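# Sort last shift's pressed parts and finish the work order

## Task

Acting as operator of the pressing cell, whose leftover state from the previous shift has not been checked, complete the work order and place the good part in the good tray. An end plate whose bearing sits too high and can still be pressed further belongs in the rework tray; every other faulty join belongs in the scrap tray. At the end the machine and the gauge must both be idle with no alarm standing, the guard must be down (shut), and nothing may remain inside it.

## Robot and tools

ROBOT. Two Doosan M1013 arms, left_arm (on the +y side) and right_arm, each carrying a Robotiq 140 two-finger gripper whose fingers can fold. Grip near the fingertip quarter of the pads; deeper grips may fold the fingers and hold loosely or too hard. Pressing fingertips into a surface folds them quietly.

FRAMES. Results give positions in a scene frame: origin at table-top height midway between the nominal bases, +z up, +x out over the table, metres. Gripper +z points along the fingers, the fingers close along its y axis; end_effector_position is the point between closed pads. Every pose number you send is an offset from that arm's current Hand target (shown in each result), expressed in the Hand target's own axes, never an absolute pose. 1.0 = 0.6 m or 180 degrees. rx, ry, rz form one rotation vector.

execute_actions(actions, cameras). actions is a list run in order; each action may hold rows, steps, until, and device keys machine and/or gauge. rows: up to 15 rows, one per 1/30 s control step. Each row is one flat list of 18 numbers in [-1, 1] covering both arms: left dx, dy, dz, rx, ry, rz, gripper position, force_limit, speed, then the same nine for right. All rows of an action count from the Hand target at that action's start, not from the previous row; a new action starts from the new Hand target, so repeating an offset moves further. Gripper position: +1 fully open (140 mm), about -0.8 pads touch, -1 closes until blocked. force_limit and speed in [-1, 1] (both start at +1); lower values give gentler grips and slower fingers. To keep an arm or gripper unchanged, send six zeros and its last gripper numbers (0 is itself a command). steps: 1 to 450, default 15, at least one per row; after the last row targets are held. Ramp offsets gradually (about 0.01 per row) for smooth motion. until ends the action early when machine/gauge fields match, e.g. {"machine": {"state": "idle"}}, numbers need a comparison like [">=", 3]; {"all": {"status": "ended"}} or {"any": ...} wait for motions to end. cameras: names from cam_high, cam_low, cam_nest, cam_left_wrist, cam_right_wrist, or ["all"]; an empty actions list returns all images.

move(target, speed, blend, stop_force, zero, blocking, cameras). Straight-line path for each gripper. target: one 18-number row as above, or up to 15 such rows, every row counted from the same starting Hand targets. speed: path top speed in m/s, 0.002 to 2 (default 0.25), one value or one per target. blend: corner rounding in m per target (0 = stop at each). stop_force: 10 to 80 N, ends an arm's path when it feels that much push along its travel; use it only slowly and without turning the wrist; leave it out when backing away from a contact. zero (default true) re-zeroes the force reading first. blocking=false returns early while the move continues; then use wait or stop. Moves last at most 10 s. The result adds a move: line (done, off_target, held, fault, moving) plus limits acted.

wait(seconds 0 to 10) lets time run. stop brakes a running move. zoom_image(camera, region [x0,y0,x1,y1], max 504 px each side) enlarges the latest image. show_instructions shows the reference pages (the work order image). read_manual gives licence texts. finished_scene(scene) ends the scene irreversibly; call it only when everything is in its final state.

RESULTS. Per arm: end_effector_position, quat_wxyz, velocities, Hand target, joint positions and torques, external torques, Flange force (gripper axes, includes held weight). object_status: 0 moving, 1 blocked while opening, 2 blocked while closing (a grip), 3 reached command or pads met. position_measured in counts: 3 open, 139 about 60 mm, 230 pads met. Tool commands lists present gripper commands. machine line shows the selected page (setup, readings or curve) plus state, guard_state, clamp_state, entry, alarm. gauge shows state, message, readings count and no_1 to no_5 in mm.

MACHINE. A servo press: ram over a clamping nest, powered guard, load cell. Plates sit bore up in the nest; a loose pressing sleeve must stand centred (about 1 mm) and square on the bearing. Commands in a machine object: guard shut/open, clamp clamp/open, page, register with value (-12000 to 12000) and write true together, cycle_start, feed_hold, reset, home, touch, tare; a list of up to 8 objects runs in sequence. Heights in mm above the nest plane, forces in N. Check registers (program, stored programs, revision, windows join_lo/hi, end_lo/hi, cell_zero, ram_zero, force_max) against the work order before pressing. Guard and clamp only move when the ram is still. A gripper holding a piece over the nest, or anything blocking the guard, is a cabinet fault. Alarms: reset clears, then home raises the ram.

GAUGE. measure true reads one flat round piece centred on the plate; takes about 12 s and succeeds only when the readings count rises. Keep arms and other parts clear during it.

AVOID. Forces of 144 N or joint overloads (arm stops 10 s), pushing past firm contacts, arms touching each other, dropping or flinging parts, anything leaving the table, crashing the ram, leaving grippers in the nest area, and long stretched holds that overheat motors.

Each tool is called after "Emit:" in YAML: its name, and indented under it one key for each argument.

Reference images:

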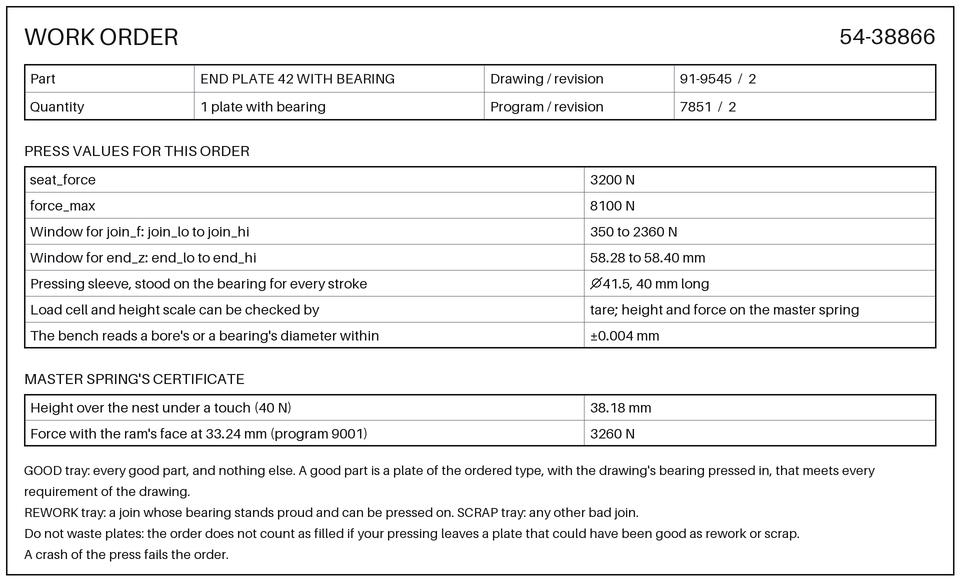

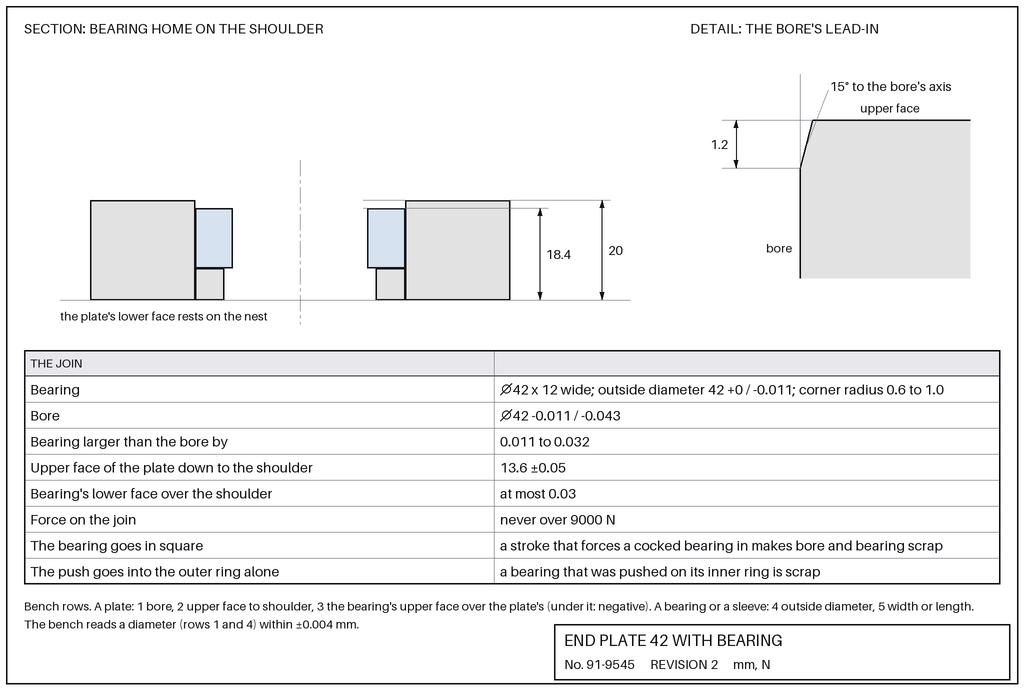

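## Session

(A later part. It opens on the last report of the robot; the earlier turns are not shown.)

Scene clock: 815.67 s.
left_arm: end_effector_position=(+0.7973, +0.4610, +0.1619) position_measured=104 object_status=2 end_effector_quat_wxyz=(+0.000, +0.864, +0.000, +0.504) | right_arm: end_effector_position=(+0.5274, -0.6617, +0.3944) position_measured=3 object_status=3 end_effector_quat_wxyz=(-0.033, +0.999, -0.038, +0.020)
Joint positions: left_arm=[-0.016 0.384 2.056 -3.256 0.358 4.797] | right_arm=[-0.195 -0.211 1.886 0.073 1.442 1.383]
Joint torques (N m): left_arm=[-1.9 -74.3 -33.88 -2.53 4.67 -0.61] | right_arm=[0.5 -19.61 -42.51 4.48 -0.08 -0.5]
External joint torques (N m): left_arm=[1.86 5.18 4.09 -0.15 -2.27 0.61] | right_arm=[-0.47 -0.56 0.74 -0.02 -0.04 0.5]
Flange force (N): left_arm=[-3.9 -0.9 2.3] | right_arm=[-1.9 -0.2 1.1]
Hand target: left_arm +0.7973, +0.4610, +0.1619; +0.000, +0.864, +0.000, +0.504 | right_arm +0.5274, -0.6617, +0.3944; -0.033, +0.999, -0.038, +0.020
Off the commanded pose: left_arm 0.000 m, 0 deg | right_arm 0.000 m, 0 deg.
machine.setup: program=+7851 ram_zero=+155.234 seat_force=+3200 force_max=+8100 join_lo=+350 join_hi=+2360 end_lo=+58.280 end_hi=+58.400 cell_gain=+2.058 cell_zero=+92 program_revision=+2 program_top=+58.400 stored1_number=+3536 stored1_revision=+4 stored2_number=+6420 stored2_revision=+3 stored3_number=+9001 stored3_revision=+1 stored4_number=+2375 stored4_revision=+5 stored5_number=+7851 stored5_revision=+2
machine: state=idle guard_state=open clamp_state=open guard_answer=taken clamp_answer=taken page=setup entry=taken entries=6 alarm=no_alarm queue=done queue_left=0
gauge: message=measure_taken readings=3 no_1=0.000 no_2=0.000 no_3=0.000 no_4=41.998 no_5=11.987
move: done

Emit:
move:
  target: [-0.1655,0,0.0937,0,0,0,-1,0,-1,0,0,0,0,0,0,1,1,1]
  speed: 0.15

Emit:
move:
  target: [-0.0218,0,0.0123,0,0,0,-1,0,-1,0,0,0,0,0,0,1,1,1]
  speed: 0.012
  stop_force: 10

Emit:
move:
  target: [0,0,0,0,0,0,0.4,0,-1,0,0,0,0,0,0,1,1,1]
  cameras: ["cam_left_wrist"]

Scene clock: 821.53 s.
left_arm: end_effector_position=(+0.7972, +0.4610, +0.0477) position_measured=104 object_status=2 end_effector_quat_wxyz=(+0.000, +0.864, +0.000, +0.504) | right_arm: end_effector_position=(+0.5274, -0.6617, +0.3944) position_measured=3 object_status=3 end_effector_quat_wxyz=(-0.033, +0.999, -0.038, +0.020)
Joint positions: left_arm=[-0.016 0.558 2.091 -3.216 0.565 4.753] | right_arm=[-0.195 -0.211 1.886 0.073 1.442 1.383]
Joint torques (N m): left_arm=[-1.99 -83.52 -25.64 -1.76 4.69 -0.62] | right_arm=[0.53 -19.26 -42.55 4.5 -0.14 -0.49]
External joint torques (N m): left_arm=[1.97 5.44 2.8 -0.25 -2.25 0.62] | right_arm=[-0.55 -0.96 0.63 -0.02 0.02 0.48]
Flange force (N): left_arm=[-3.5 -1.9 4.2] | right_arm=[-2.5 0.0 0.7]
Hand target: left_arm +0.7974, +0.4610, +0.0478; +0.000, +0.864, +0.000, +0.504 | right_arm +0.5274, -0.6617, +0.3944; -0.033, +0.999, -0.038, +0.020
Off the commanded pose: left_arm 0.000 m, 0 deg | right_arm 0.000 m, 0 deg.
machine.setup: program=+7851 ram_zero=+155.234 seat_force=+3200 force_max=+8100 join_lo=+350 join_hi=+2360 end_lo=+58.280 end_hi=+58.400 cell_gain=+2.058 cell_zero=+92 program_revision=+2 program_top=+58.400 stored1_number=+3536 stored1_revision=+4 stored2_number=+6420 stored2_revision=+3 stored3_number=+9001 stored3_revision=+1 stored4_number=+2375 stored4_revision=+5 stored5_number=+7851 stored5_revision=+2
machine: state=idle guard_state=open clamp_state=open guard_answer=taken clamp_answer=taken page=setup entry=taken entries=6 alarm=no_alarm queue=done queue_left=0
gauge: message=measure_taken readings=3 no_1=0.000 no_2=0.000 no_3=0.000 no_4=41.998 no_5=11.987
move: done

Scene clock: 823.23 s.
left_arm: end_effector_position=(+0.7975, +0.4610, +0.0398) position_measured=104 object_status=2 end_effector_quat_wxyz=(+0.000, +0.863, +0.000, +0.504) | right_arm: end_effector_position=(+0.5274, -0.6617, +0.3944) position_measured=3 object_status=3 end_effector_quat_wxyz=(-0.033, +0.999, -0.038, +0.020)
Joint positions: left_arm=[-0.016 0.572 2.091 -3.215 0.579 4.751] | right_arm=[-0.195 -0.211 1.886 0.073 1.442 1.383]
Joint torques (N m): left_arm=[-2.01 -68.48 -20.5 -1.99 0.33 -0.97] | right_arm=[0.49 -19.8 -42.55 4.52 -0.15 -0.48]
External joint torques (N m): left_arm=[1.97 -10.24 -1.77 0.03 2.11 0.97] | right_arm=[-0.49 -0.52 0.48 -0.02 0.02 0.47]
Flange force (N): left_arm=[8.2 -1.8 -13.1] | right_arm=[-1.6 -0.1 0.5]
Hand target: left_arm +0.7975, +0.4610, +0.0398; +0.000, +0.863, +0.000, +0.504 (not the last commanded pose) | right_arm +0.5274, -0.6617, +0.3944; -0.033, +0.999, -0.038, +0.020
Off the commanded pose: left_arm 0.007 m, 0 deg | right_arm 0.000 m, 0 deg.
machine.setup: program=+7851 ram_zero=+155.234 seat_force=+3200 force_max=+8100 join_lo=+350 join_hi=+2360 end_lo=+58.280 end_hi=+58.400 cell_gain=+2.058 cell_zero=+92 program_revision=+2 program_top=+58.400 stored1_number=+3536 stored1_revision=+4 stored2_number=+6420 stored2_revision=+3 stored3_number=+9001 stored3_revision=+1 stored4_number=+2375 stored4_revision=+5 stored5_number=+7851 stored5_revision=+2
machine: state=idle guard_state=open clamp_state=open guard_answer=taken clamp_answer=taken page=setup entry=taken entries=6 alarm=no_alarm queue=done queue_left=0
gauge: message=measure_taken readings=3 no_1=0.000 no_2=0.000 no_3=0.000 no_4=41.998 no_5=11.987
move: contact (left_arm)

Scene clock: 824.07 s.
left_arm: end_effector_position=(+0.7975, +0.4610, +0.0397) position_measured=78 object_status=0 end_effector_quat_wxyz=(+0.000, +0.863, +0.000, +0.504) | right_arm: end_effector_position=(+0.5274, -0.6617, +0.3944) position_measured=3 object_status=3 end_effector_quat_wxyz=(-0.033, +0.999, -0.038, +0.020)
Joint positions: left_arm=[-0.016 0.572 2.091 -3.215 0.579 4.751] | right_arm=[-0.195 -0.211 1.886 0.073 1.442 1.383]
Joint torques (N m): left_arm=[-2.03 -78.13 -22.48 -1.77 3.06 -0.61] | right_arm=[0.32 -19.61 -42.62 4.5 -0.08 -0.48]
External joint torques (N m): left_arm=[1.96 -0.59 0.22 -0.17 -0.62 0.61] | right_arm=[-0.34 -0.48 0.87 -0.04 -0.03 0.48]
Flange force (N): left_arm=[1.9 -2.0 -1.1] | right_arm=[-1.9 -0.4 1.3]
Hand target: left_arm +0.7975, +0.4610, +0.0398; +0.000, +0.863, +0.000, +0.504 | right_arm +0.5274, -0.6617, +0.3944; -0.033, +0.999, -0.038, +0.020
Off the commanded pose: left_arm 0.000 m, 0 deg | right_arm 0.000 m, 0 deg.
machine.setup: program=+7851 ram_zero=+155.234 seat_force=+3200 force_max=+8100 join_lo=+350 join_hi=+2360 end_lo=+58.280 end_hi=+58.400 cell_gain=+2.058 cell_zero=+92 program_revision=+2 program_top=+58.400 stored1_number=+3536 stored1_revision=+4 stored2_number=+6420 stored2_revision=+3 stored3_number=+9001 stored3_revision=+1 stored4_number=+2375 stored4_revision=+5 stored5_number=+7851 stored5_revision=+2
machine: state=idle guard_state=open clamp_state=open guard_answer=taken clamp_answer=taken page=setup entry=taken entries=6 alarm=no_alarm queue=done queue_left=0
gauge: message=measure_taken readings=3 no_1=0.000 no_2=0.000 no_3=0.000 no_4=41.998 no_5=11.987
move: done
Images, in order (width x height): cam_left_wrist 896x504.

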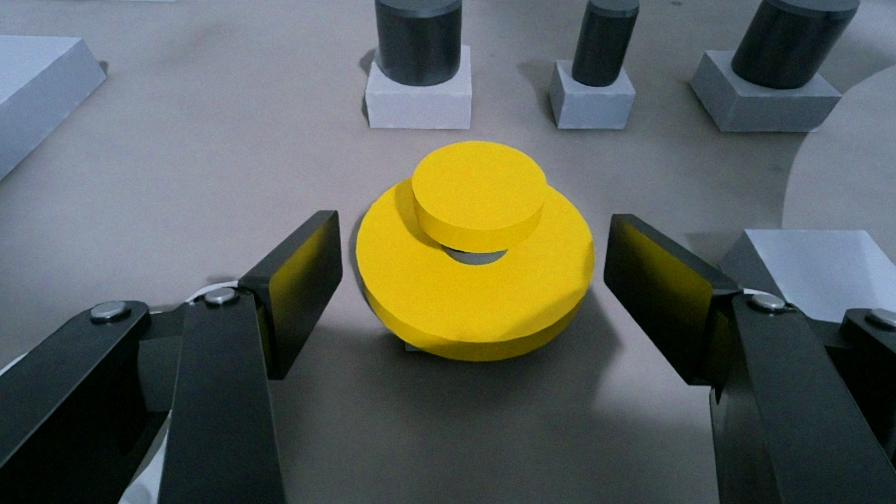

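Emit:
move:
  target:
    - [0,0,-0.1667,0,0,0,0.4,0,-1,0,0,0,0,0,0,1,1,1]
    - [-0.065,-0.1817,-0.2755,0,0,0,0.4,0,-1,0,0,0,0,0,0,1,1,1]
  speed: 0.25
  blend: [0.02,0]
  cameras: ["cam_left_wrist"]

Scene clock: 838.23 s.
left_arm: end_effector_position=(+0.6342, +0.5699, +0.0869) position_measured=78 object_status=3 end_effector_quat_wxyz=(+0.000, +0.864, +0.000, +0.504) | right_arm: end_effector_position=(+0.5274, -0.6617, +0.3944) position_measured=3 object_status=3 end_effector_quat_wxyz=(-0.033, +0.999, -0.038, +0.020)
Joint positions: left_arm=[0.216 0.353 2.364 -2.869 0.643 4.585] | right_arm=[-0.195 -0.211 1.886 0.073 1.442 1.383]
Joint torques (N m): left_arm=[-2.31 -54.5 -19.7 -1.65 2.77 -0.66] | right_arm=[0.42 -19.41 -42.49 4.48 -0.14 -0.47]
External joint torques (N m): left_arm=[2.26 -0.42 0.66 -0.28 -0.34 0.66] | right_arm=[-0.43 -0.77 0.68 -0.01 0.02 0.46]
Flange force (N): left_arm=[-0.6 -2.6 -2.2] | right_arm=[-2.2 -0.2 0.8]
Hand target: left_arm +0.6343, +0.5700, +0.0870; +0.000, +0.863, +0.000, +0.504 | right_arm +0.5274, -0.6617, +0.3944; -0.033, +0.999, -0.038, +0.020
Off the commanded pose: left_arm 0.000 m, 0 deg | right_arm 0.000 m, 0 deg.
machine.setup: program=+7851 ram_zero=+155.234 seat_force=+3200 force_max=+8100 join_lo=+350 join_hi=+2360 end_lo=+58.280 end_hi=+58.400 cell_gain=+2.058 cell_zero=+92 program_revision=+2 program_top=+58.400 stored1_number=+3536 stored1_revision=+4 stored2_number=+6420 stored2_revision=+3 stored3_number=+9001 stored3_revision=+1 stored4_number=+2375 stored4_revision=+5 stored5_number=+7851 stored5_revision=+2
machine: state=idle guard_state=open clamp_state=open guard_answer=taken clamp_answer=taken page=setup entry=taken entries=6 alarm=no_alarm queue=done queue_left=0
gauge: message=measure_taken readings=3 no_1=0.000 no_2=0.000 no_3=0.000 no_4=41.998 no_5=11.987
move: done
Images, in order (width x height): cam_left_wrist 896x504.

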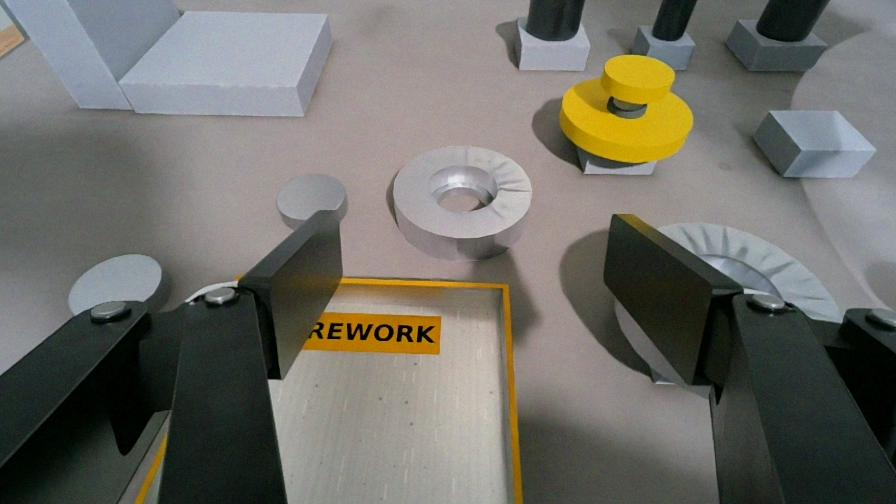

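Emit:
move:
  target: [0.0005,0,0.2005,0,0,0,0.4,0,-1,0,0,0,0,0,0,1,1,1]
  speed: 0.15
  cameras: ["cam_left_wrist"]

Scene clock: 846.20 s.
left_arm: end_effector_position=(+0.7393, +0.5700, +0.0282) position_measured=78 object_status=3 end_effector_quat_wxyz=(+0.000, +0.863, +0.000, +0.504) | right_arm: end_effector_position=(+0.5274, -0.6617, +0.3944) position_measured=3 object_status=3 end_effector_quat_wxyz=(-0.033, +0.999, -0.038, +0.020)
Joint positions: left_arm=[0.181 0.554 2.181 -2.926 0.657 4.615] | right_arm=[-0.195 -0.211 1.886 0.073 1.442 1.383]
Joint torques (N m): left_arm=[-1.95 -72.55 -18.63 -1.63 2.77 -0.64] | right_arm=[0.49 -19.52 -42.51 4.45 -0.15 -0.53]
External joint torques (N m): left_arm=[1.94 -0.73 0.41 -0.19 -0.36 0.63] | right_arm=[-0.46 -0.63 0.76 0.02 0.04 0.53]
Flange force (N): left_arm=[0.5 -2.0 -2.1] | right_arm=[-2.1 -0.3 0.9]
Hand target: left_arm +0.7393, +0.5700, +0.0282; +0.000, +0.863, +0.000, +0.504 | right_arm +0.5274, -0.6617, +0.3944; -0.033, +0.999, -0.038, +0.020
Off the commanded pose: left_arm 0.000 m, 0 deg | right_arm 0.000 m, 0 deg.
machine.setup: program=+7851 ram_zero=+155.234 seat_force=+3200 force_max=+8100 join_lo=+350 join_hi=+2360 end_lo=+58.280 end_hi=+58.400 cell_gain=+2.058 cell_zero=+92 program_revision=+2 program_top=+58.400 stored1_number=+3536 stored1_revision=+4 stored2_number=+6420 stored2_revision=+3 stored3_number=+9001 stored3_revision=+1 stored4_number=+2375 stored4_revision=+5 stored5_number=+7851 stored5_revision=+2
machine: state=idle guard_state=open clamp_state=open guard_answer=taken clamp_answer=taken page=setup entry=taken entries=6 alarm=no_alarm queue=done queue_left=0
gauge: message=measure_taken readings=3 no_1=0.000 no_2=0.000 no_3=0.000 no_4=41.998 no_5=11.987
move: done
Images, in order (width x height): cam_left_wrist 896x504.

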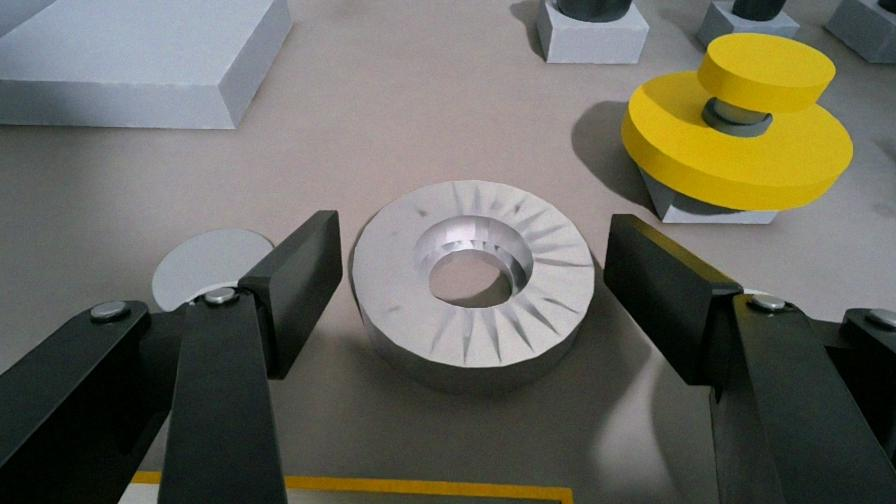

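Emit:
move:
  target: [-0.0107,0,-0.0054,0,0,0,0.4,0,-1,0,0,0,0,0,0,1,1,1]
  speed: 0.05
  cameras: ["cam_left_wrist"]

Scene clock: 883.17 s.
left_arm: end_effector_position=(+0.7334, +0.5701, +0.0244) position_measured=78 object_status=3 end_effector_quat_wxyz=(+0.000, +0.863, +0.000, +0.505) | right_arm: end_effector_position=(+0.5274, -0.6617, +0.3944) position_measured=3 object_status=3 end_effector_quat_wxyz=(-0.033, +0.999, -0.038, +0.020)
Joint positions: left_arm=[0.182 0.557 2.192 -2.927 0.672 4.619] | right_arm=[-0.195 -0.211 1.886 0.073 1.442 1.383]
Joint torques (N m): left_arm=[-12.8 -46.22 4.07 3.35 -6.17 1.78] | right_arm=[0.8 -19.27 -42.39 4.49 -0.12 -0.52]
External joint torques (N m): left_arm=[12.76 -26.69 -21.85 -5.12 8.6 -1.78] | right_arm=[-0.86 -1 0.36 0 0 0.51]
Flange force (N): left_arm=[32.7 -15.9 -8.3] | right_arm=[-2.3 0.6 0.2]
Hand target: left_arm +0.7333, +0.5700, +0.0242; +0.000, +0.863, +0.000, +0.504 | right_arm +0.5274, -0.6617, +0.3944; -0.033, +0.999, -0.038, +0.020
Off the commanded pose: left_arm 0.000 m, 0 deg | right_arm 0.000 m, 0 deg.
machine.setup: program=+7851 ram_zero=+155.234 seat_force=+3200 force_max=+8100 join_lo=+350 join_hi=+2360 end_lo=+58.280 end_hi=+58.400 cell_gain=+2.058 cell_zero=+92 program_revision=+2 program_top=+58.400 stored1_number=+3536 stored1_revision=+4 stored2_number=+6420 stored2_revision=+3 stored3_number=+9001 stored3_revision=+1 stored4_number=+2375 stored4_revision=+5 stored5_number=+7851 stored5_revision=+2
machine: state=idle guard_state=open clamp_state=open guard_answer=taken clamp_answer=taken page=setup entry=taken entries=6 alarm=no_alarm queue=done queue_left=0
gauge: message=measure_taken readings=3 no_1=0.000 no_2=0.000 no_3=0.000 no_4=41.998 no_5=11.987
move: done
Images, in order (width x height): cam_left_wrist 896x504.

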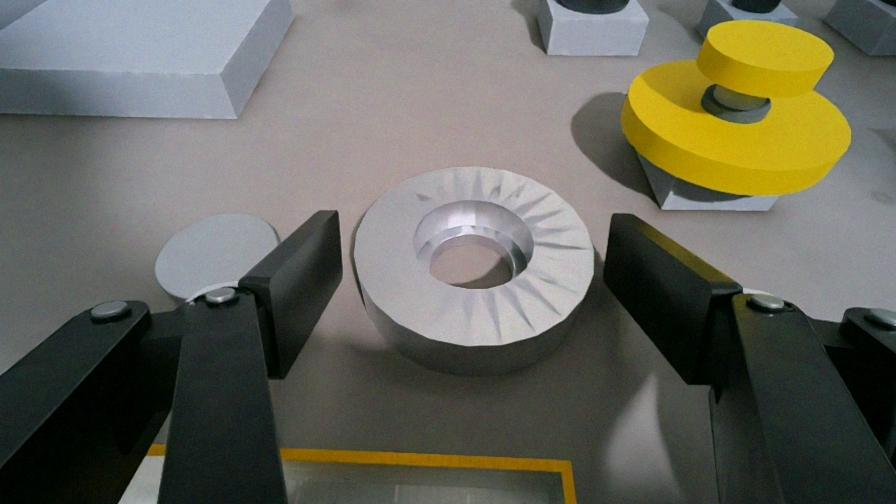

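Emit:
move:
  target: [-0.0020,0,-0.0104,0,0,0,0.4,0,-1,0,0,0,0,0,0,1,1,1]
  speed: 0.05
  cameras: ["cam_left_wrist"]

Scene clock: 891.00 s.
left_arm: end_effector_position=(+0.7273, +0.5700, +0.0261) position_measured=78 object_status=3 end_effector_quat_wxyz=(+0.000, +0.864, +0.000, +0.504) | right_arm: end_effector_position=(+0.5274, -0.6617, +0.3944) position_measured=3 object_status=3 end_effector_quat_wxyz=(-0.033, +0.999, -0.038, +0.020)
Joint positions: left_arm=[0.184 0.549 2.204 -2.926 0.675 4.619] | right_arm=[-0.195 -0.211 1.886 0.073 1.442 1.383]
Joint torques (N m): left_arm=[-2.03 -71.94 -18.1 -1.56 2.67 -0.62] | right_arm=[0.53 -19.44 -42.4 4.49 -0.14 -0.52]
External joint torques (N m): left_arm=[1.96 0.03 0.61 -0.18 -0.26 0.62] | right_arm=[-0.52 -0.74 0.57 -0.02 0.03 0.51]
Flange force (N): left_arm=[-0.8 -2.2 -1.3] | right_arm=[-2.0 -0.1 0.6]
Hand target: left_arm +0.7273, +0.5700, +0.0262; +0.000, +0.863, +0.000, +0.504 | right_arm +0.5274, -0.6617, +0.3944; -0.033, +0.999, -0.038, +0.020
Off the commanded pose: left_arm 0.000 m, 0 deg | right_arm 0.000 m, 0 deg.
machine.setup: program=+7851 ram_zero=+155.234 seat_force=+3200 force_max=+8100 join_lo=+350 join_hi=+2360 end_lo=+58.280 end_hi=+58.400 cell_gain=+2.058 cell_zero=+92 program_revision=+2 program_top=+58.400 stored1_number=+3536 stored1_revision=+4 stored2_number=+6420 stored2_revision=+3 stored3_number=+9001 stored3_revision=+1 stored4_number=+2375 stored4_revision=+5 stored5_number=+7851 stored5_revision=+2
machine: state=idle guard_state=open clamp_state=open guard_answer=taken clamp_answer=taken page=setup entry=taken entries=6 alarm=no_alarm queue=done queue_left=0
gauge: message=measure_taken readings=3 no_1=0.000 no_2=0.000 no_3=0.000 no_4=41.998 no_5=11.987
move: done
Images, in order (width x height): cam_left_wrist 896x504.

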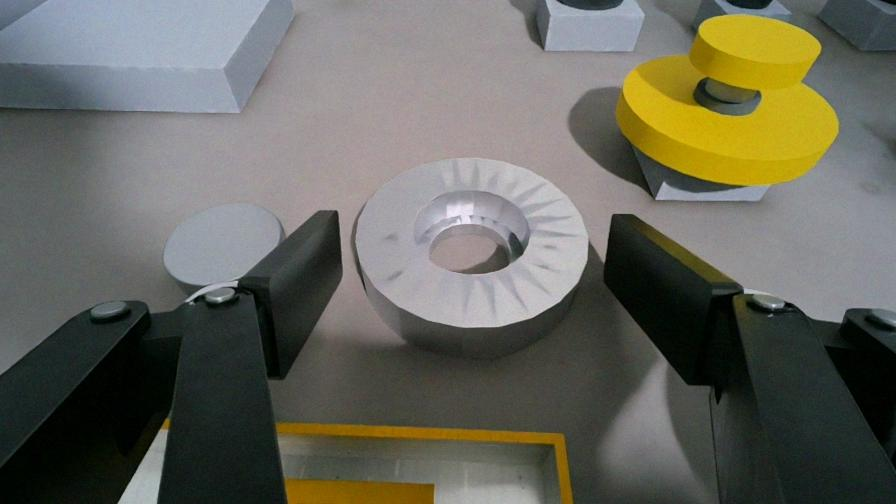

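Emit:
execute_actions:
  actions:
    - {"rows":[[0,0,0,0,0,0,-1,0,-1,0,0,0,0,0,0,1,1,1]],"steps":60}
  cameras: ["cam_left_wrist"]

Scene clock: 895.13 s.
left_arm: end_effector_position=(+0.7273, +0.5700, +0.0262) position_measured=105 object_status=2 end_effector_quat_wxyz=(+0.000, +0.863, +0.000, +0.504) | right_arm: end_effector_position=(+0.5274, -0.6617, +0.3944) position_measured=3 object_status=3 end_effector_quat_wxyz=(-0.033, +0.999, -0.038, +0.020)
Joint positions: left_arm=[0.184 0.549 2.204 -2.926 0.675 4.619] | right_arm=[-0.195 -0.211 1.886 0.073 1.442 1.383]
Joint torques (N m): left_arm=[-2.26 -66 -15.62 -1.47 0.89 -0.71] | right_arm=[0.5 -19.56 -42.55 4.49 -0.15 -0.5]
External joint torques (N m): left_arm=[2.22 -6.01 -2 -0.29 1.53 0.71] | right_arm=[-0.51 -0.72 0.59 -0.01 0.03 0.49]
Flange force (N): left_arm=[5.2 -2.2 -6.6] | right_arm=[-2.0 -0.1 0.7]
Hand target: left_arm +0.7273, +0.5700, +0.0262; +0.000, +0.863, +0.000, +0.504 | right_arm +0.5274, -0.6617, +0.3944; -0.033, +0.999, -0.038, +0.020
Off the commanded pose: left_arm 0.000 m, 0 deg | right_arm 0.000 m, 0 deg.
machine.setup: program=+7851 ram_zero=+155.234 seat_force=+3200 force_max=+8100 join_lo=+350 join_hi=+2360 end_lo=+58.280 end_hi=+58.400 cell_gain=+2.058 cell_zero=+92 program_revision=+2 program_top=+58.400 stored1_number=+3536 stored1_revision=+4 stored2_number=+6420 stored2_revision=+3 stored3_number=+9001 stored3_revision=+1 stored4_number=+2375 stored4_revision=+5 stored5_number=+7851 stored5_revision=+2
machine: state=idle guard_state=open clamp_state=open guard_answer=taken clamp_answer=taken page=setup entry=taken entries=6 alarm=no_alarm queue=done queue_left=0
gauge: message=measure_taken readings=3 no_1=0.000 no_2=0.000 no_3=0.000 no_4=41.998 no_5=11.987
Images, in order (width x height): cam_left_wrist 896x504.

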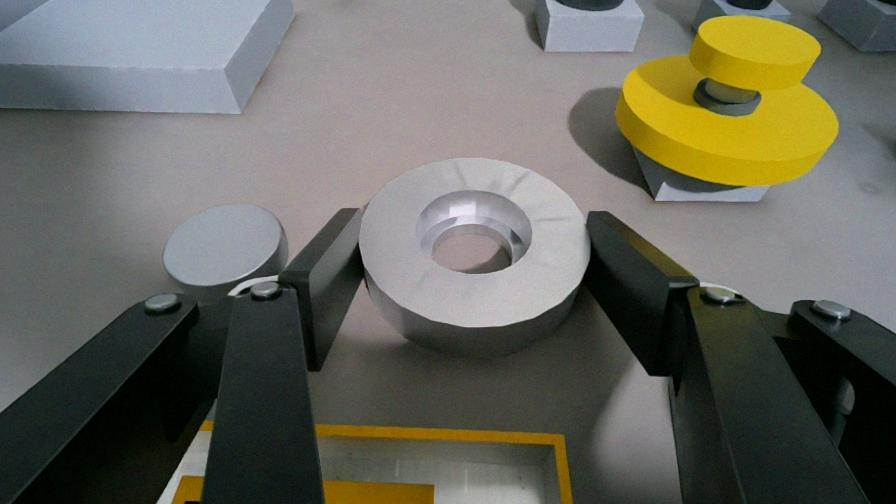

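Emit:
move:
  target:
    - [0.1742,0,-0.0986,0,0,0,-1,0,-1,0,0,0,0,0,0,1,1,1]
    - [0.1108,0.4,-0.3082,-0.4355,0,0.246,-1,0,-1,0,0,0,0,0,0,1,1,1]
  speed: 0.25
  blend: [0.03,0]
  cameras: ["cam_left_wrist"]

Scene clock: 906.93 s.
left_arm: end_effector_position=(+0.5989, +0.3300, +0.1749) position_measured=105 object_status=2 end_effector_quat_wxyz=(+0.356, +0.611, -0.611, +0.357) | right_arm: end_effector_position=(+0.5274, -0.6617, +0.3944) position_measured=3 object_status=3 end_effector_quat_wxyz=(-0.033, +0.999, -0.038, +0.020)
Joint positions: left_arm=[0.218 0.5 1.827 -1.068 1.35 3.891] | right_arm=[-0.195 -0.211 1.886 0.073 1.442 1.383]
Joint torques (N m): left_arm=[-2.01 -78.99 -28.58 -0.38 2.46 -0.62] | right_arm=[0.24 -19.75 -42.59 4.48 -0.09 -0.47]
External joint torques (N m): left_arm=[2.01 1.27 0.91 0.17 -0.8 0.62] | right_arm=[-0.27 -0.47 0.65 0 -0.03 0.47]
Flange force (N): left_arm=[-4.0 1.6 -0.3] | right_arm=[-1.6 -0.6 1.0]
Hand target: left_arm +0.5989, +0.3300, +0.1749; +0.356, +0.611, -0.611, +0.357 | right_arm +0.5274, -0.6617, +0.3944; -0.033, +0.999, -0.038, +0.020
Off the commanded pose: left_arm 0.000 m, 0 deg | right_arm 0.000 m, 0 deg.
machine.setup: program=+7851 ram_zero=+155.234 seat_force=+3200 force_max=+8100 join_lo=+350 join_hi=+2360 end_lo=+58.280 end_hi=+58.400 cell_gain=+2.058 cell_zero=+92 program_revision=+2 program_top=+58.400 stored1_number=+3536 stored1_revision=+4 stored2_number=+6420 stored2_revision=+3 stored3_number=+9001 stored3_revision=+1 stored4_number=+2375 stored4_revision=+5 stored5_number=+7851 stored5_revision=+2
machine: state=idle guard_state=open clamp_state=open guard_answer=taken clamp_answer=taken page=setup entry=taken entries=6 alarm=no_alarm queue=done queue_left=0
gauge: message=measure_taken readings=3 no_1=0.000 no_2=0.000 no_3=0.000 no_4=41.998 no_5=11.987
move: done
Images, in order (width x height): cam_left_wrist 896x504.

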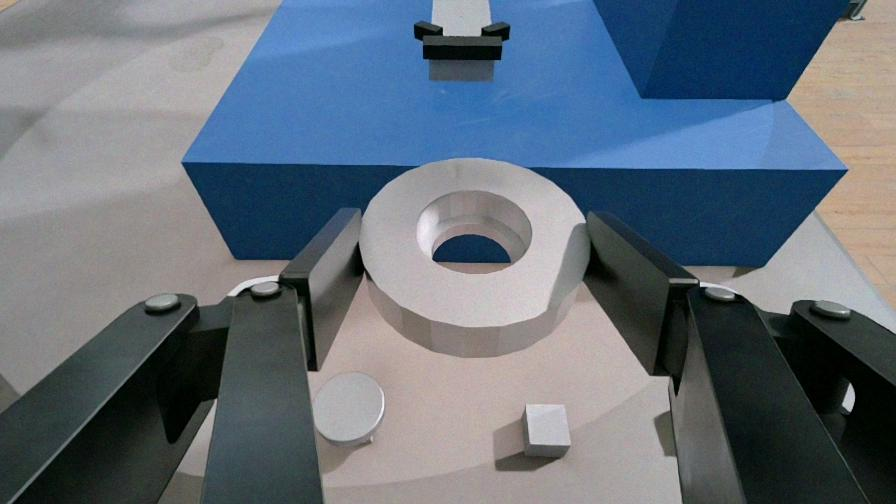

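Emit:
move:
  target:
    - [0.2586,0,0.4579,0,0,0,-1,0,-1,0,0,0,0,0,0,1,1,1]
    - [0.2267,0,0.476,0,0,0,-1,0,-1,0,0,0,0,0,0,1,1,1]
  speed: [0.2,0.06]
  cameras: ["cam_nest","cam_left_wrist"]

Emit:
move:
  target: [-0.0218,0,0.0123,0,0,0,-1,0,-1,0,0,0,0,0,0,1,1,1]
  speed: 0.01
  stop_force: 10
  cameras: ["cam_nest"]

Scene clock: 914.50 s.
left_arm: end_effector_position=(+0.5988, +0.0144, +0.1528) position_measured=105 object_status=2 end_effector_quat_wxyz=(+0.356, +0.611, -0.611, +0.357) | right_arm: end_effector_position=(+0.5274, -0.6617, +0.3944) position_measured=3 object_status=3 end_effector_quat_wxyz=(-0.033, +0.999, -0.038, +0.020)
Joint positions: left_arm=[-0.235 0.521 1.844 -1.357 1.035 3.809] | right_arm=[-0.195 -0.211 1.886 0.073 1.442 1.383]
Joint torques (N m): left_arm=[-2.02 -80.31 -28.31 -1.3 2.33 -0.67] | right_arm=[0.91 -19.39 -42.33 4.48 -0.11 -0.48]
External joint torques (N m): left_arm=[1.97 1.24 1.44 0.31 -0.82 0.67] | right_arm=[-0.89 -0.66 0.75 -0.04 0.01 0.48]
Flange force (N): left_arm=[-4.3 1.6 -0.9] | right_arm=[-2.3 0.8 0.9]
Hand target: left_arm +0.5988, +0.0144, +0.1528; +0.356, +0.611, -0.611, +0.357 | right_arm +0.5274, -0.6617, +0.3944; -0.033, +0.999, -0.038, +0.020
Off the commanded pose: left_arm 0.000 m, 0 deg | right_arm 0.000 m, 0 deg.
machine.setup: program=+7851 ram_zero=+155.234 seat_force=+3200 force_max=+8100 join_lo=+350 join_hi=+2360 end_lo=+58.280 end_hi=+58.400 cell_gain=+2.058 cell_zero=+92 program_revision=+2 program_top=+58.400 stored1_number=+3536 stored1_revision=+4 stored2_number=+6420 stored2_revision=+3 stored3_number=+9001 stored3_revision=+1 stored4_number=+2375 stored4_revision=+5 stored5_number=+7851 stored5_revision=+2
machine: state=idle guard_state=open clamp_state=open guard_answer=taken clamp_answer=taken page=setup entry=taken entries=6 alarm=no_alarm queue=done queue_left=0
gauge: message=measure_taken readings=3 no_1=0.000 no_2=0.000 no_3=0.000 no_4=41.998 no_5=11.987
move: done
Images, in order (width x height): cam_nest 504x504, cam_left_wrist 896x504.

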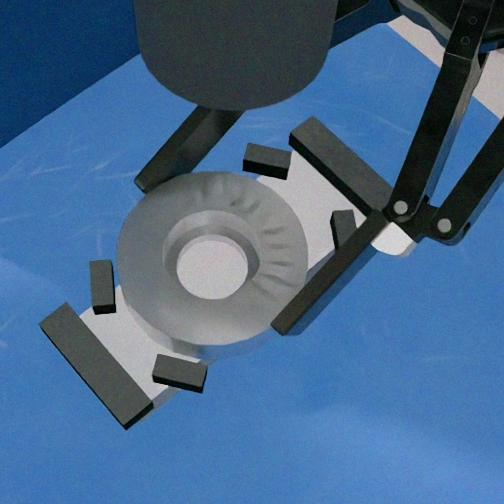

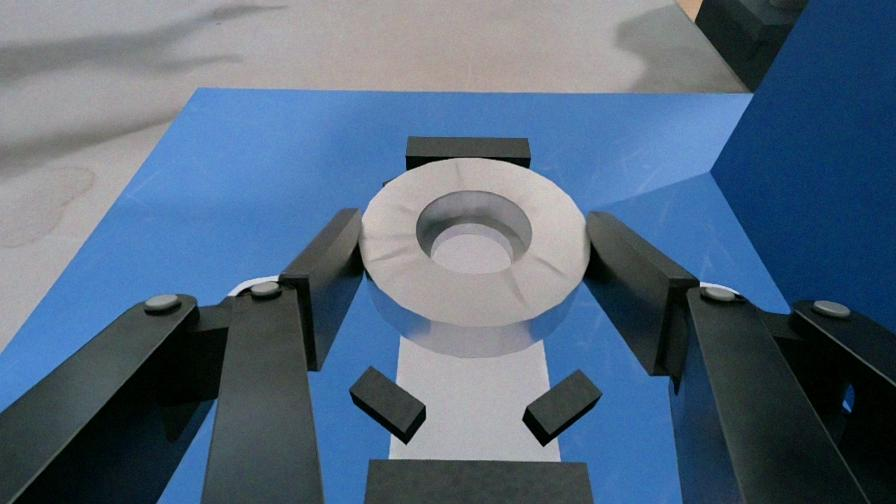

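Scene clock: 915.77 s.
left_arm: end_effector_position=(+0.5989, +0.0143, +0.1462) position_measured=105 object_status=2 end_effector_quat_wxyz=(+0.356, +0.610, -0.611, +0.357) | right_arm: end_effector_position=(+0.5274, -0.6617, +0.3944) position_measured=3 object_status=3 end_effector_quat_wxyz=(-0.033, +0.999, -0.038, +0.020)
Joint positions: left_arm=[-0.235 0.529 1.847 -1.364 1.033 3.821] | right_arm=[-0.195 -0.211 1.886 0.073 1.442 1.383]
Joint torques (N m): left_arm=[-3.98 -68.76 -22.42 1.33 -0.93 -0.55] | right_arm=[0.58 -19.53 -42.26 4.5 -0.13 -0.55]
External joint torques (N m): left_arm=[3.91 -10.68 -4.33 -2.35 2.45 0.55] | right_arm=[-0.55 -0.73 0.38 -0.03 0.01 0.55]
Flange force (N): left_arm=[7.3 3.0 -11.9] | right_arm=[-1.8 -0.1 0.3]
Hand target: left_arm +0.5989, +0.0143, +0.1462; +0.356, +0.610, -0.611, +0.357 (not the last commanded pose) | right_arm +0.5274, -0.6617, +0.3944; -0.033, +0.999, -0.038, +0.020
Off the commanded pose: left_arm 0.008 m, 0 deg | right_arm 0.000 m, 0 deg.
machine.setup: program=+7851 ram_zero=+155.234 seat_force=+3200 force_max=+8100 join_lo=+350 join_hi=+2360 end_lo=+58.280 end_hi=+58.400 cell_gain=+2.058 cell_zero=+92 program_revision=+2 program_top=+58.400 stored1_number=+3536 stored1_revision=+4 stored2_number=+6420 stored2_revision=+3 stored3_number=+9001 stored3_revision=+1 stored4_number=+2375 stored4_revision=+5 stored5_number=+7851 stored5_revision=+2
machine: state=idle guard_state=open clamp_state=open guard_answer=taken clamp_answer=taken page=setup entry=taken entries=6 alarm=no_alarm queue=done queue_left=0
gauge: message=measure_taken readings=3 no_1=0.000 no_2=0.000 no_3=0.000 no_4=41.998 no_5=11.987
move: contact (left_arm)
Images, in order (width x height): cam_nest 504x504.

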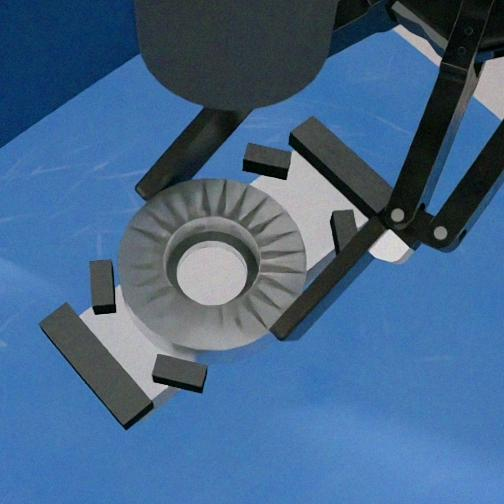

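Emit:
move:
  target:
    - [0.0087,0,-0.0049,0,0,0,-1,0,-1,0,0,0,0,0,0,1,1,1]
    - [0.0013,0,-0.018,0,0,0,-1,0,-1,0,0,0,0,0,0,1,1,1]
  speed: 0.05

Emit:
move:
  target: [-0.0145,0,0.0082,0,0,0,-1,0,-1,0,0,0,0,0,0,1,1,1]
  speed: 0.01
  stop_force: 10
  cameras: ["cam_nest","cam_left_wrist"]

Scene clock: 923.17 s.
left_arm: end_effector_position=(+0.5989, +0.0233, +0.1522) position_measured=105 object_status=2 end_effector_quat_wxyz=(+0.356, +0.610, -0.611, +0.357) | right_arm: end_effector_position=(+0.5274, -0.6617, +0.3944) position_measured=3 object_status=3 end_effector_quat_wxyz=(-0.033, +0.999, -0.038, +0.020)
Joint positions: left_arm=[-0.222 0.52 1.849 -1.351 1.043 3.814] | right_arm=[-0.195 -0.211 1.886 0.073 1.442 1.383]
Joint torques (N m): left_arm=[-2.36 -80.54 -28.26 -1.24 2.32 -0.59] | right_arm=[0.66 -19.66 -42.44 4.49 -0.14 -0.5]
External joint torques (N m): left_arm=[2.27 1.37 0.91 0.24 -0.8 0.59] | right_arm=[-0.65 -0.59 0.47 -0.01 0.02 0.5]
Flange force (N): left_arm=[-4.2 0.2 -1.0] | right_arm=[-1.7 0.2 0.5]
Hand target: left_arm +0.5989, +0.0234, +0.1522; +0.356, +0.610, -0.611, +0.357 | right_arm +0.5274, -0.6617, +0.3944; -0.033, +0.999, -0.038, +0.020
Off the commanded pose: left_arm 0.000 m, 0 deg | right_arm 0.000 m, 0 deg.
machine.setup: program=+7851 ram_zero=+155.234 seat_force=+3200 force_max=+8100 join_lo=+350 join_hi=+2360 end_lo=+58.280 end_hi=+58.400 cell_gain=+2.058 cell_zero=+92 program_revision=+2 program_top=+58.400 stored1_number=+3536 stored1_revision=+4 stored2_number=+6420 stored2_revision=+3 stored3_number=+9001 stored3_revision=+1 stored4_number=+2375 stored4_revision=+5 stored5_number=+7851 stored5_revision=+2
machine: state=idle guard_state=open clamp_state=open guard_answer=taken clamp_answer=taken page=setup entry=taken entries=6 alarm=no_alarm queue=done queue_left=0
gauge: message=measure_taken readings=3 no_1=0.000 no_2=0.000 no_3=0.000 no_4=41.998 no_5=11.987
move: done

Scene clock: 924.40 s.
left_arm: end_effector_position=(+0.5990, +0.0233, +0.1461) position_measured=105 object_status=2 end_effector_quat_wxyz=(+0.356, +0.610, -0.611, +0.357) | right_arm: end_effector_position=(+0.5274, -0.6617, +0.3944) position_measured=3 object_status=3 end_effector_quat_wxyz=(-0.033, +0.999, -0.038, +0.020)
Joint positions: left_arm=[-0.222 0.527 1.851 -1.357 1.041 3.826] | right_arm=[-0.195 -0.211 1.886 0.073 1.442 1.383]
Joint torques (N m): left_arm=[-3.24 -66.62 -22.19 1.53 -1.9 -0.52] | right_arm=[0.4 -19.28 -42.56 4.52 -0.13 -0.51]
External joint torques (N m): left_arm=[3.18 -12.67 -4.49 -2.53 3.45 0.51] | right_arm=[-0.37 -1 0.57 -0.03 0 0.51]
Flange force (N): left_arm=[9.8 4.9 -13.3] | right_arm=[-2.4 -0.5 0.6]
Hand target: left_arm +0.5990, +0.0233, +0.1461; +0.356, +0.610, -0.611, +0.357 (not the last commanded pose) | right_arm +0.5274, -0.6617, +0.3944; -0.033, +0.999, -0.038, +0.020
Off the commanded pose: left_arm 0.004 m, 0 deg | right_arm 0.000 m, 0 deg.
machine.setup: program=+7851 ram_zero=+155.234 seat_force=+3200 force_max=+8100 join_lo=+350 join_hi=+2360 end_lo=+58.280 end_hi=+58.400 cell_gain=+2.058 cell_zero=+92 program_revision=+2 program_top=+58.400 stored1_number=+3536 stored1_revision=+4 stored2_number=+6420 stored2_revision=+3 stored3_number=+9001 stored3_revision=+1 stored4_number=+2375 stored4_revision=+5 stored5_number=+7851 stored5_revision=+2
machine: state=idle guard_state=open clamp_state=open guard_answer=taken clamp_answer=taken page=setup entry=taken entries=6 alarm=no_alarm queue=done queue_left=0
gauge: message=measure_taken readings=3 no_1=0.000 no_2=0.000 no_3=0.000 no_4=41.998 no_5=11.987
move: contact (left_arm)
Images, in order (width x height): cam_nest 504x504, cam_left_wrist 896x504.

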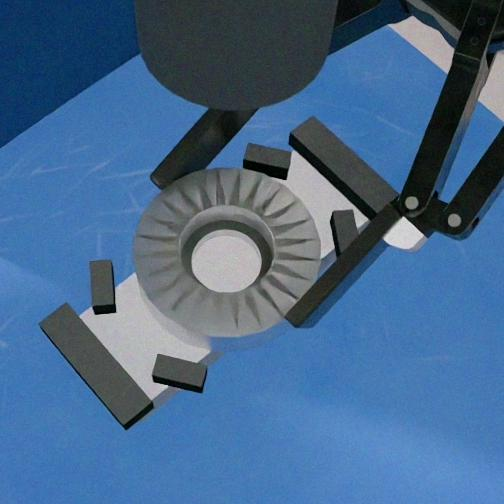

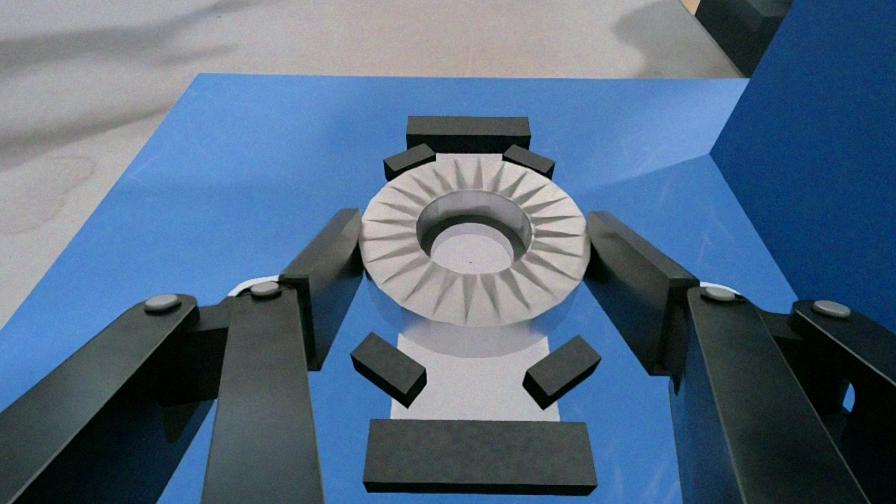

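Emit:
move:
  target: [0,0,0,0,0,0,0.4,0,-1,0,0,0,0,0,0,1,1,1]

Emit:
move:
  target: [0,0,-0.45,0,0,0,0.4,0,-1,0,0,0,0,0,0,1,1,1]
  speed: 0.2
  cameras: ["cam_nest"]

Emit:
execute_actions:
  actions:
    - {"machine":{"clamp":"clamp"},"steps":70}
  cameras: ["cam_nest"]

Emit:
zoom_image:
  camera: "cam_nest"
  region: [100, 140, 350, 390]

Scene clock: 930.27 s.
left_arm: end_effector_position=(+0.5990, +0.0233, +0.1461) position_measured=78 object_status=0 end_effector_quat_wxyz=(+0.356, +0.610, -0.611, +0.357) | right_arm: end_effector_position=(+0.5274, -0.6617, +0.3944) position_measured=3 object_status=3 end_effector_quat_wxyz=(-0.033, +0.999, -0.038, +0.020)
Joint positions: left_arm=[-0.222 0.527 1.851 -1.357 1.041 3.826] | right_arm=[-0.195 -0.211 1.886 0.073 1.442 1.383]
Joint torques (N m): left_arm=[-1.79 -78.81 -26.77 -0.78 1.89 -0.62] | right_arm=[0.26 -19.46 -42.49 4.51 -0.18 -0.55]
External joint torques (N m): left_arm=[1.72 -0.4 0.18 -0.21 -0.36 0.62] | right_arm=[-0.29 -0.83 0.41 -0.02 0.05 0.55]
Flange force (N): left_arm=[-2.0 1.1 -1.5] | right_arm=[-1.9 -0.8 0.3]
Hand target: left_arm +0.5990, +0.0233, +0.1461; +0.356, +0.610, -0.611, +0.357 | right_arm +0.5274, -0.6617, +0.3944; -0.033, +0.999, -0.038, +0.020
Off the commanded pose: left_arm 0.000 m, 0 deg | right_arm 0.000 m, 0 deg.
machine.setup: program=+7851 ram_zero=+155.234 seat_force=+3200 force_max=+8100 join_lo=+350 join_hi=+2360 end_lo=+58.280 end_hi=+58.400 cell_gain=+2.058 cell_zero=+92 program_revision=+2 program_top=+58.400 stored1_number=+3536 stored1_revision=+4 stored2_number=+6420 stored2_revision=+3 stored3_number=+9001 stored3_revision=+1 stored4_number=+2375 stored4_revision=+5 stored5_number=+7851 stored5_revision=+2
machine: state=idle guard_state=open clamp_state=open guard_answer=taken clamp_answer=taken page=setup entry=taken entries=6 alarm=no_alarm queue=done queue_left=0
gauge: message=measure_taken readings=3 no_1=0.000 no_2=0.000 no_3=0.000 no_4=41.998 no_5=11.987
move: done

Scene clock: 932.03 s.
left_arm: end_effector_position=(+0.5989, +0.2584, +0.2788) position_measured=78 object_status=3 end_effector_quat_wxyz=(+0.356, +0.610, -0.611, +0.357) | right_arm: end_effector_position=(+0.5274, -0.6617, +0.3944) position_measured=3 object_status=3 end_effector_quat_wxyz=(-0.033, +0.999, -0.038, +0.020)
Joint positions: left_arm=[0.117 0.375 1.789 -1.092 1.357 3.706] | right_arm=[-0.195 -0.211 1.886 0.073 1.442 1.383]
Joint torques (N m): left_arm=[-2.44 -70.31 -32.65 -0.1 1.72 -0.64] | right_arm=[0.53 -19.53 -42.55 4.47 -0.12 -0.51]
External joint torques (N m): left_arm=[2.3 -0.65 -0.13 -0.27 -0.42 0.64] | right_arm=[-0.48 -0.89 0.4 0.03 0 0.51]
Flange force (N): left_arm=[-2.0 1.4 -2.2] | right_arm=[-2.0 -0.2 0.4]
Hand target: left_arm +0.5989, +0.2584, +0.2788; +0.356, +0.610, -0.611, +0.357 | right_arm +0.5274, -0.6617, +0.3944; -0.033, +0.999, -0.038, +0.020
Off the commanded pose: left_arm 0.000 m, 0 deg | right_arm 0.000 m, 0 deg.
machine.setup: program=+7851 ram_zero=+155.234 seat_force=+3200 force_max=+8100 join_lo=+350 join_hi=+2360 end_lo=+58.280 end_hi=+58.400 cell_gain=+2.058 cell_zero=+92 program_revision=+2 program_top=+58.400 stored1_number=+3536 stored1_revision=+4 stored2_number=+6420 stored2_revision=+3 stored3_number=+9001 stored3_revision=+1 stored4_number=+2375 stored4_revision=+5 stored5_number=+7851 stored5_revision=+2
machine: state=idle guard_state=open clamp_state=open guard_answer=taken clamp_answer=taken page=setup entry=taken entries=6 alarm=no_alarm queue=done queue_left=0
gauge: message=measure_taken readings=3 no_1=0.000 no_2=0.000 no_3=0.000 no_4=41.998 no_5=11.987
move: done
Images, in order (width x height): cam_nest 504x504.

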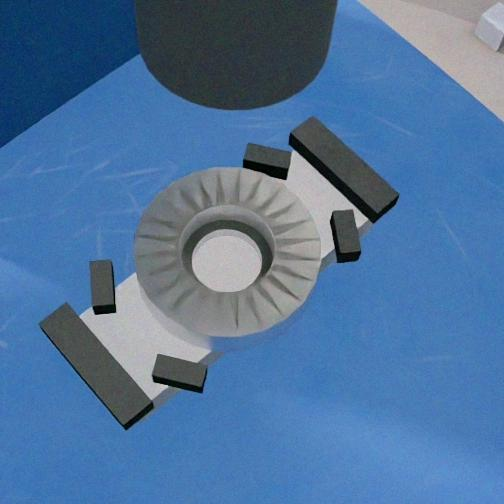

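Scene clock: 934.57 s.
left_arm: end_effector_position=(+0.5989, +0.2584, +0.2788) position_measured=78 object_status=3 end_effector_quat_wxyz=(+0.356, +0.610, -0.611, +0.357) | right_arm: end_effector_position=(+0.5274, -0.6617, +0.3944) position_measured=3 object_status=3 end_effector_quat_wxyz=(-0.033, +0.999, -0.038, +0.020)
Joint positions: left_arm=[0.117 0.375 1.789 -1.092 1.357 3.706] | right_arm=[-0.195 -0.211 1.886 0.073 1.442 1.383]
Joint torques (N m): left_arm=[-1.9 -70.54 -32.64 -0.06 1.66 -0.65] | right_arm=[0.42 -19.2 -42.44 4.47 -0.16 -0.49]
External joint torques (N m): left_arm=[1.86 -0.33 0 -0.3 -0.36 0.65] | right_arm=[-0.45 -1 0.57 0 0.04 0.48]
Flange force (N): left_arm=[-2.1 1.2 -1.5] | right_arm=[-2.5 -0.3 0.6]
Hand target: left_arm +0.5989, +0.2584, +0.2788; +0.356, +0.610, -0.611, +0.357 | right_arm +0.5274, -0.6617, +0.3944; -0.033, +0.999, -0.038, +0.020
Tool commands: left_gripper/position=+0.4 left_gripper/force_limit=+0.0 left_gripper/speed=-1.0 right_gripper/position=+1.0 right_gripper/force_limit=+1.0 right_gripper/speed=+1.0
Off the commanded pose: left_arm 0.000 m, 0 deg | right_arm 0.000 m, 0 deg.
machine.setup: program=+7851 ram_zero=+155.234 seat_force=+3200 force_max=+8100 join_lo=+350 join_hi=+2360 end_lo=+58.280 end_hi=+58.400 cell_gain=+2.058 cell_zero=+92 program_revision=+2 program_top=+58.400 stored1_number=+3536 stored1_revision=+4 stored2_number=+6420 stored2_revision=+3 stored3_number=+9001 stored3_revision=+1 stored4_number=+2375 stored4_revision=+5 stored5_number=+7851 stored5_revision=+2
machine: state=idle guard_state=open clamp_state=clamped guard_answer=taken clamp_answer=taken page=setup entry=taken entries=6 alarm=no_alarm queue=done queue_left=0
gauge: message=measure_taken readings=3 no_1=0.000 no_2=0.000 no_3=0.000 no_4=41.998 no_5=11.987
Images, in order (width x height): cam_nest 504x504.

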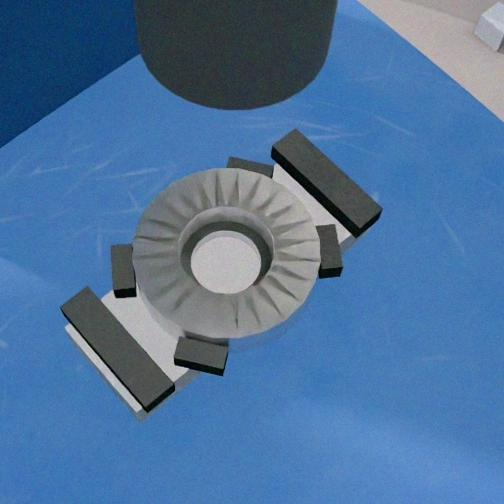

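Scaled by 2.016 from the camera's 504x504 image, which has a finer 720x720 frame.

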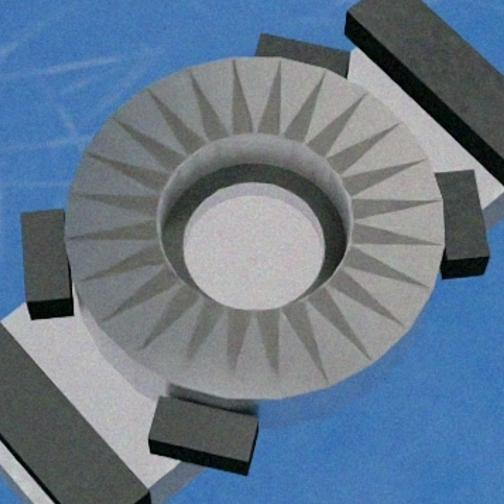

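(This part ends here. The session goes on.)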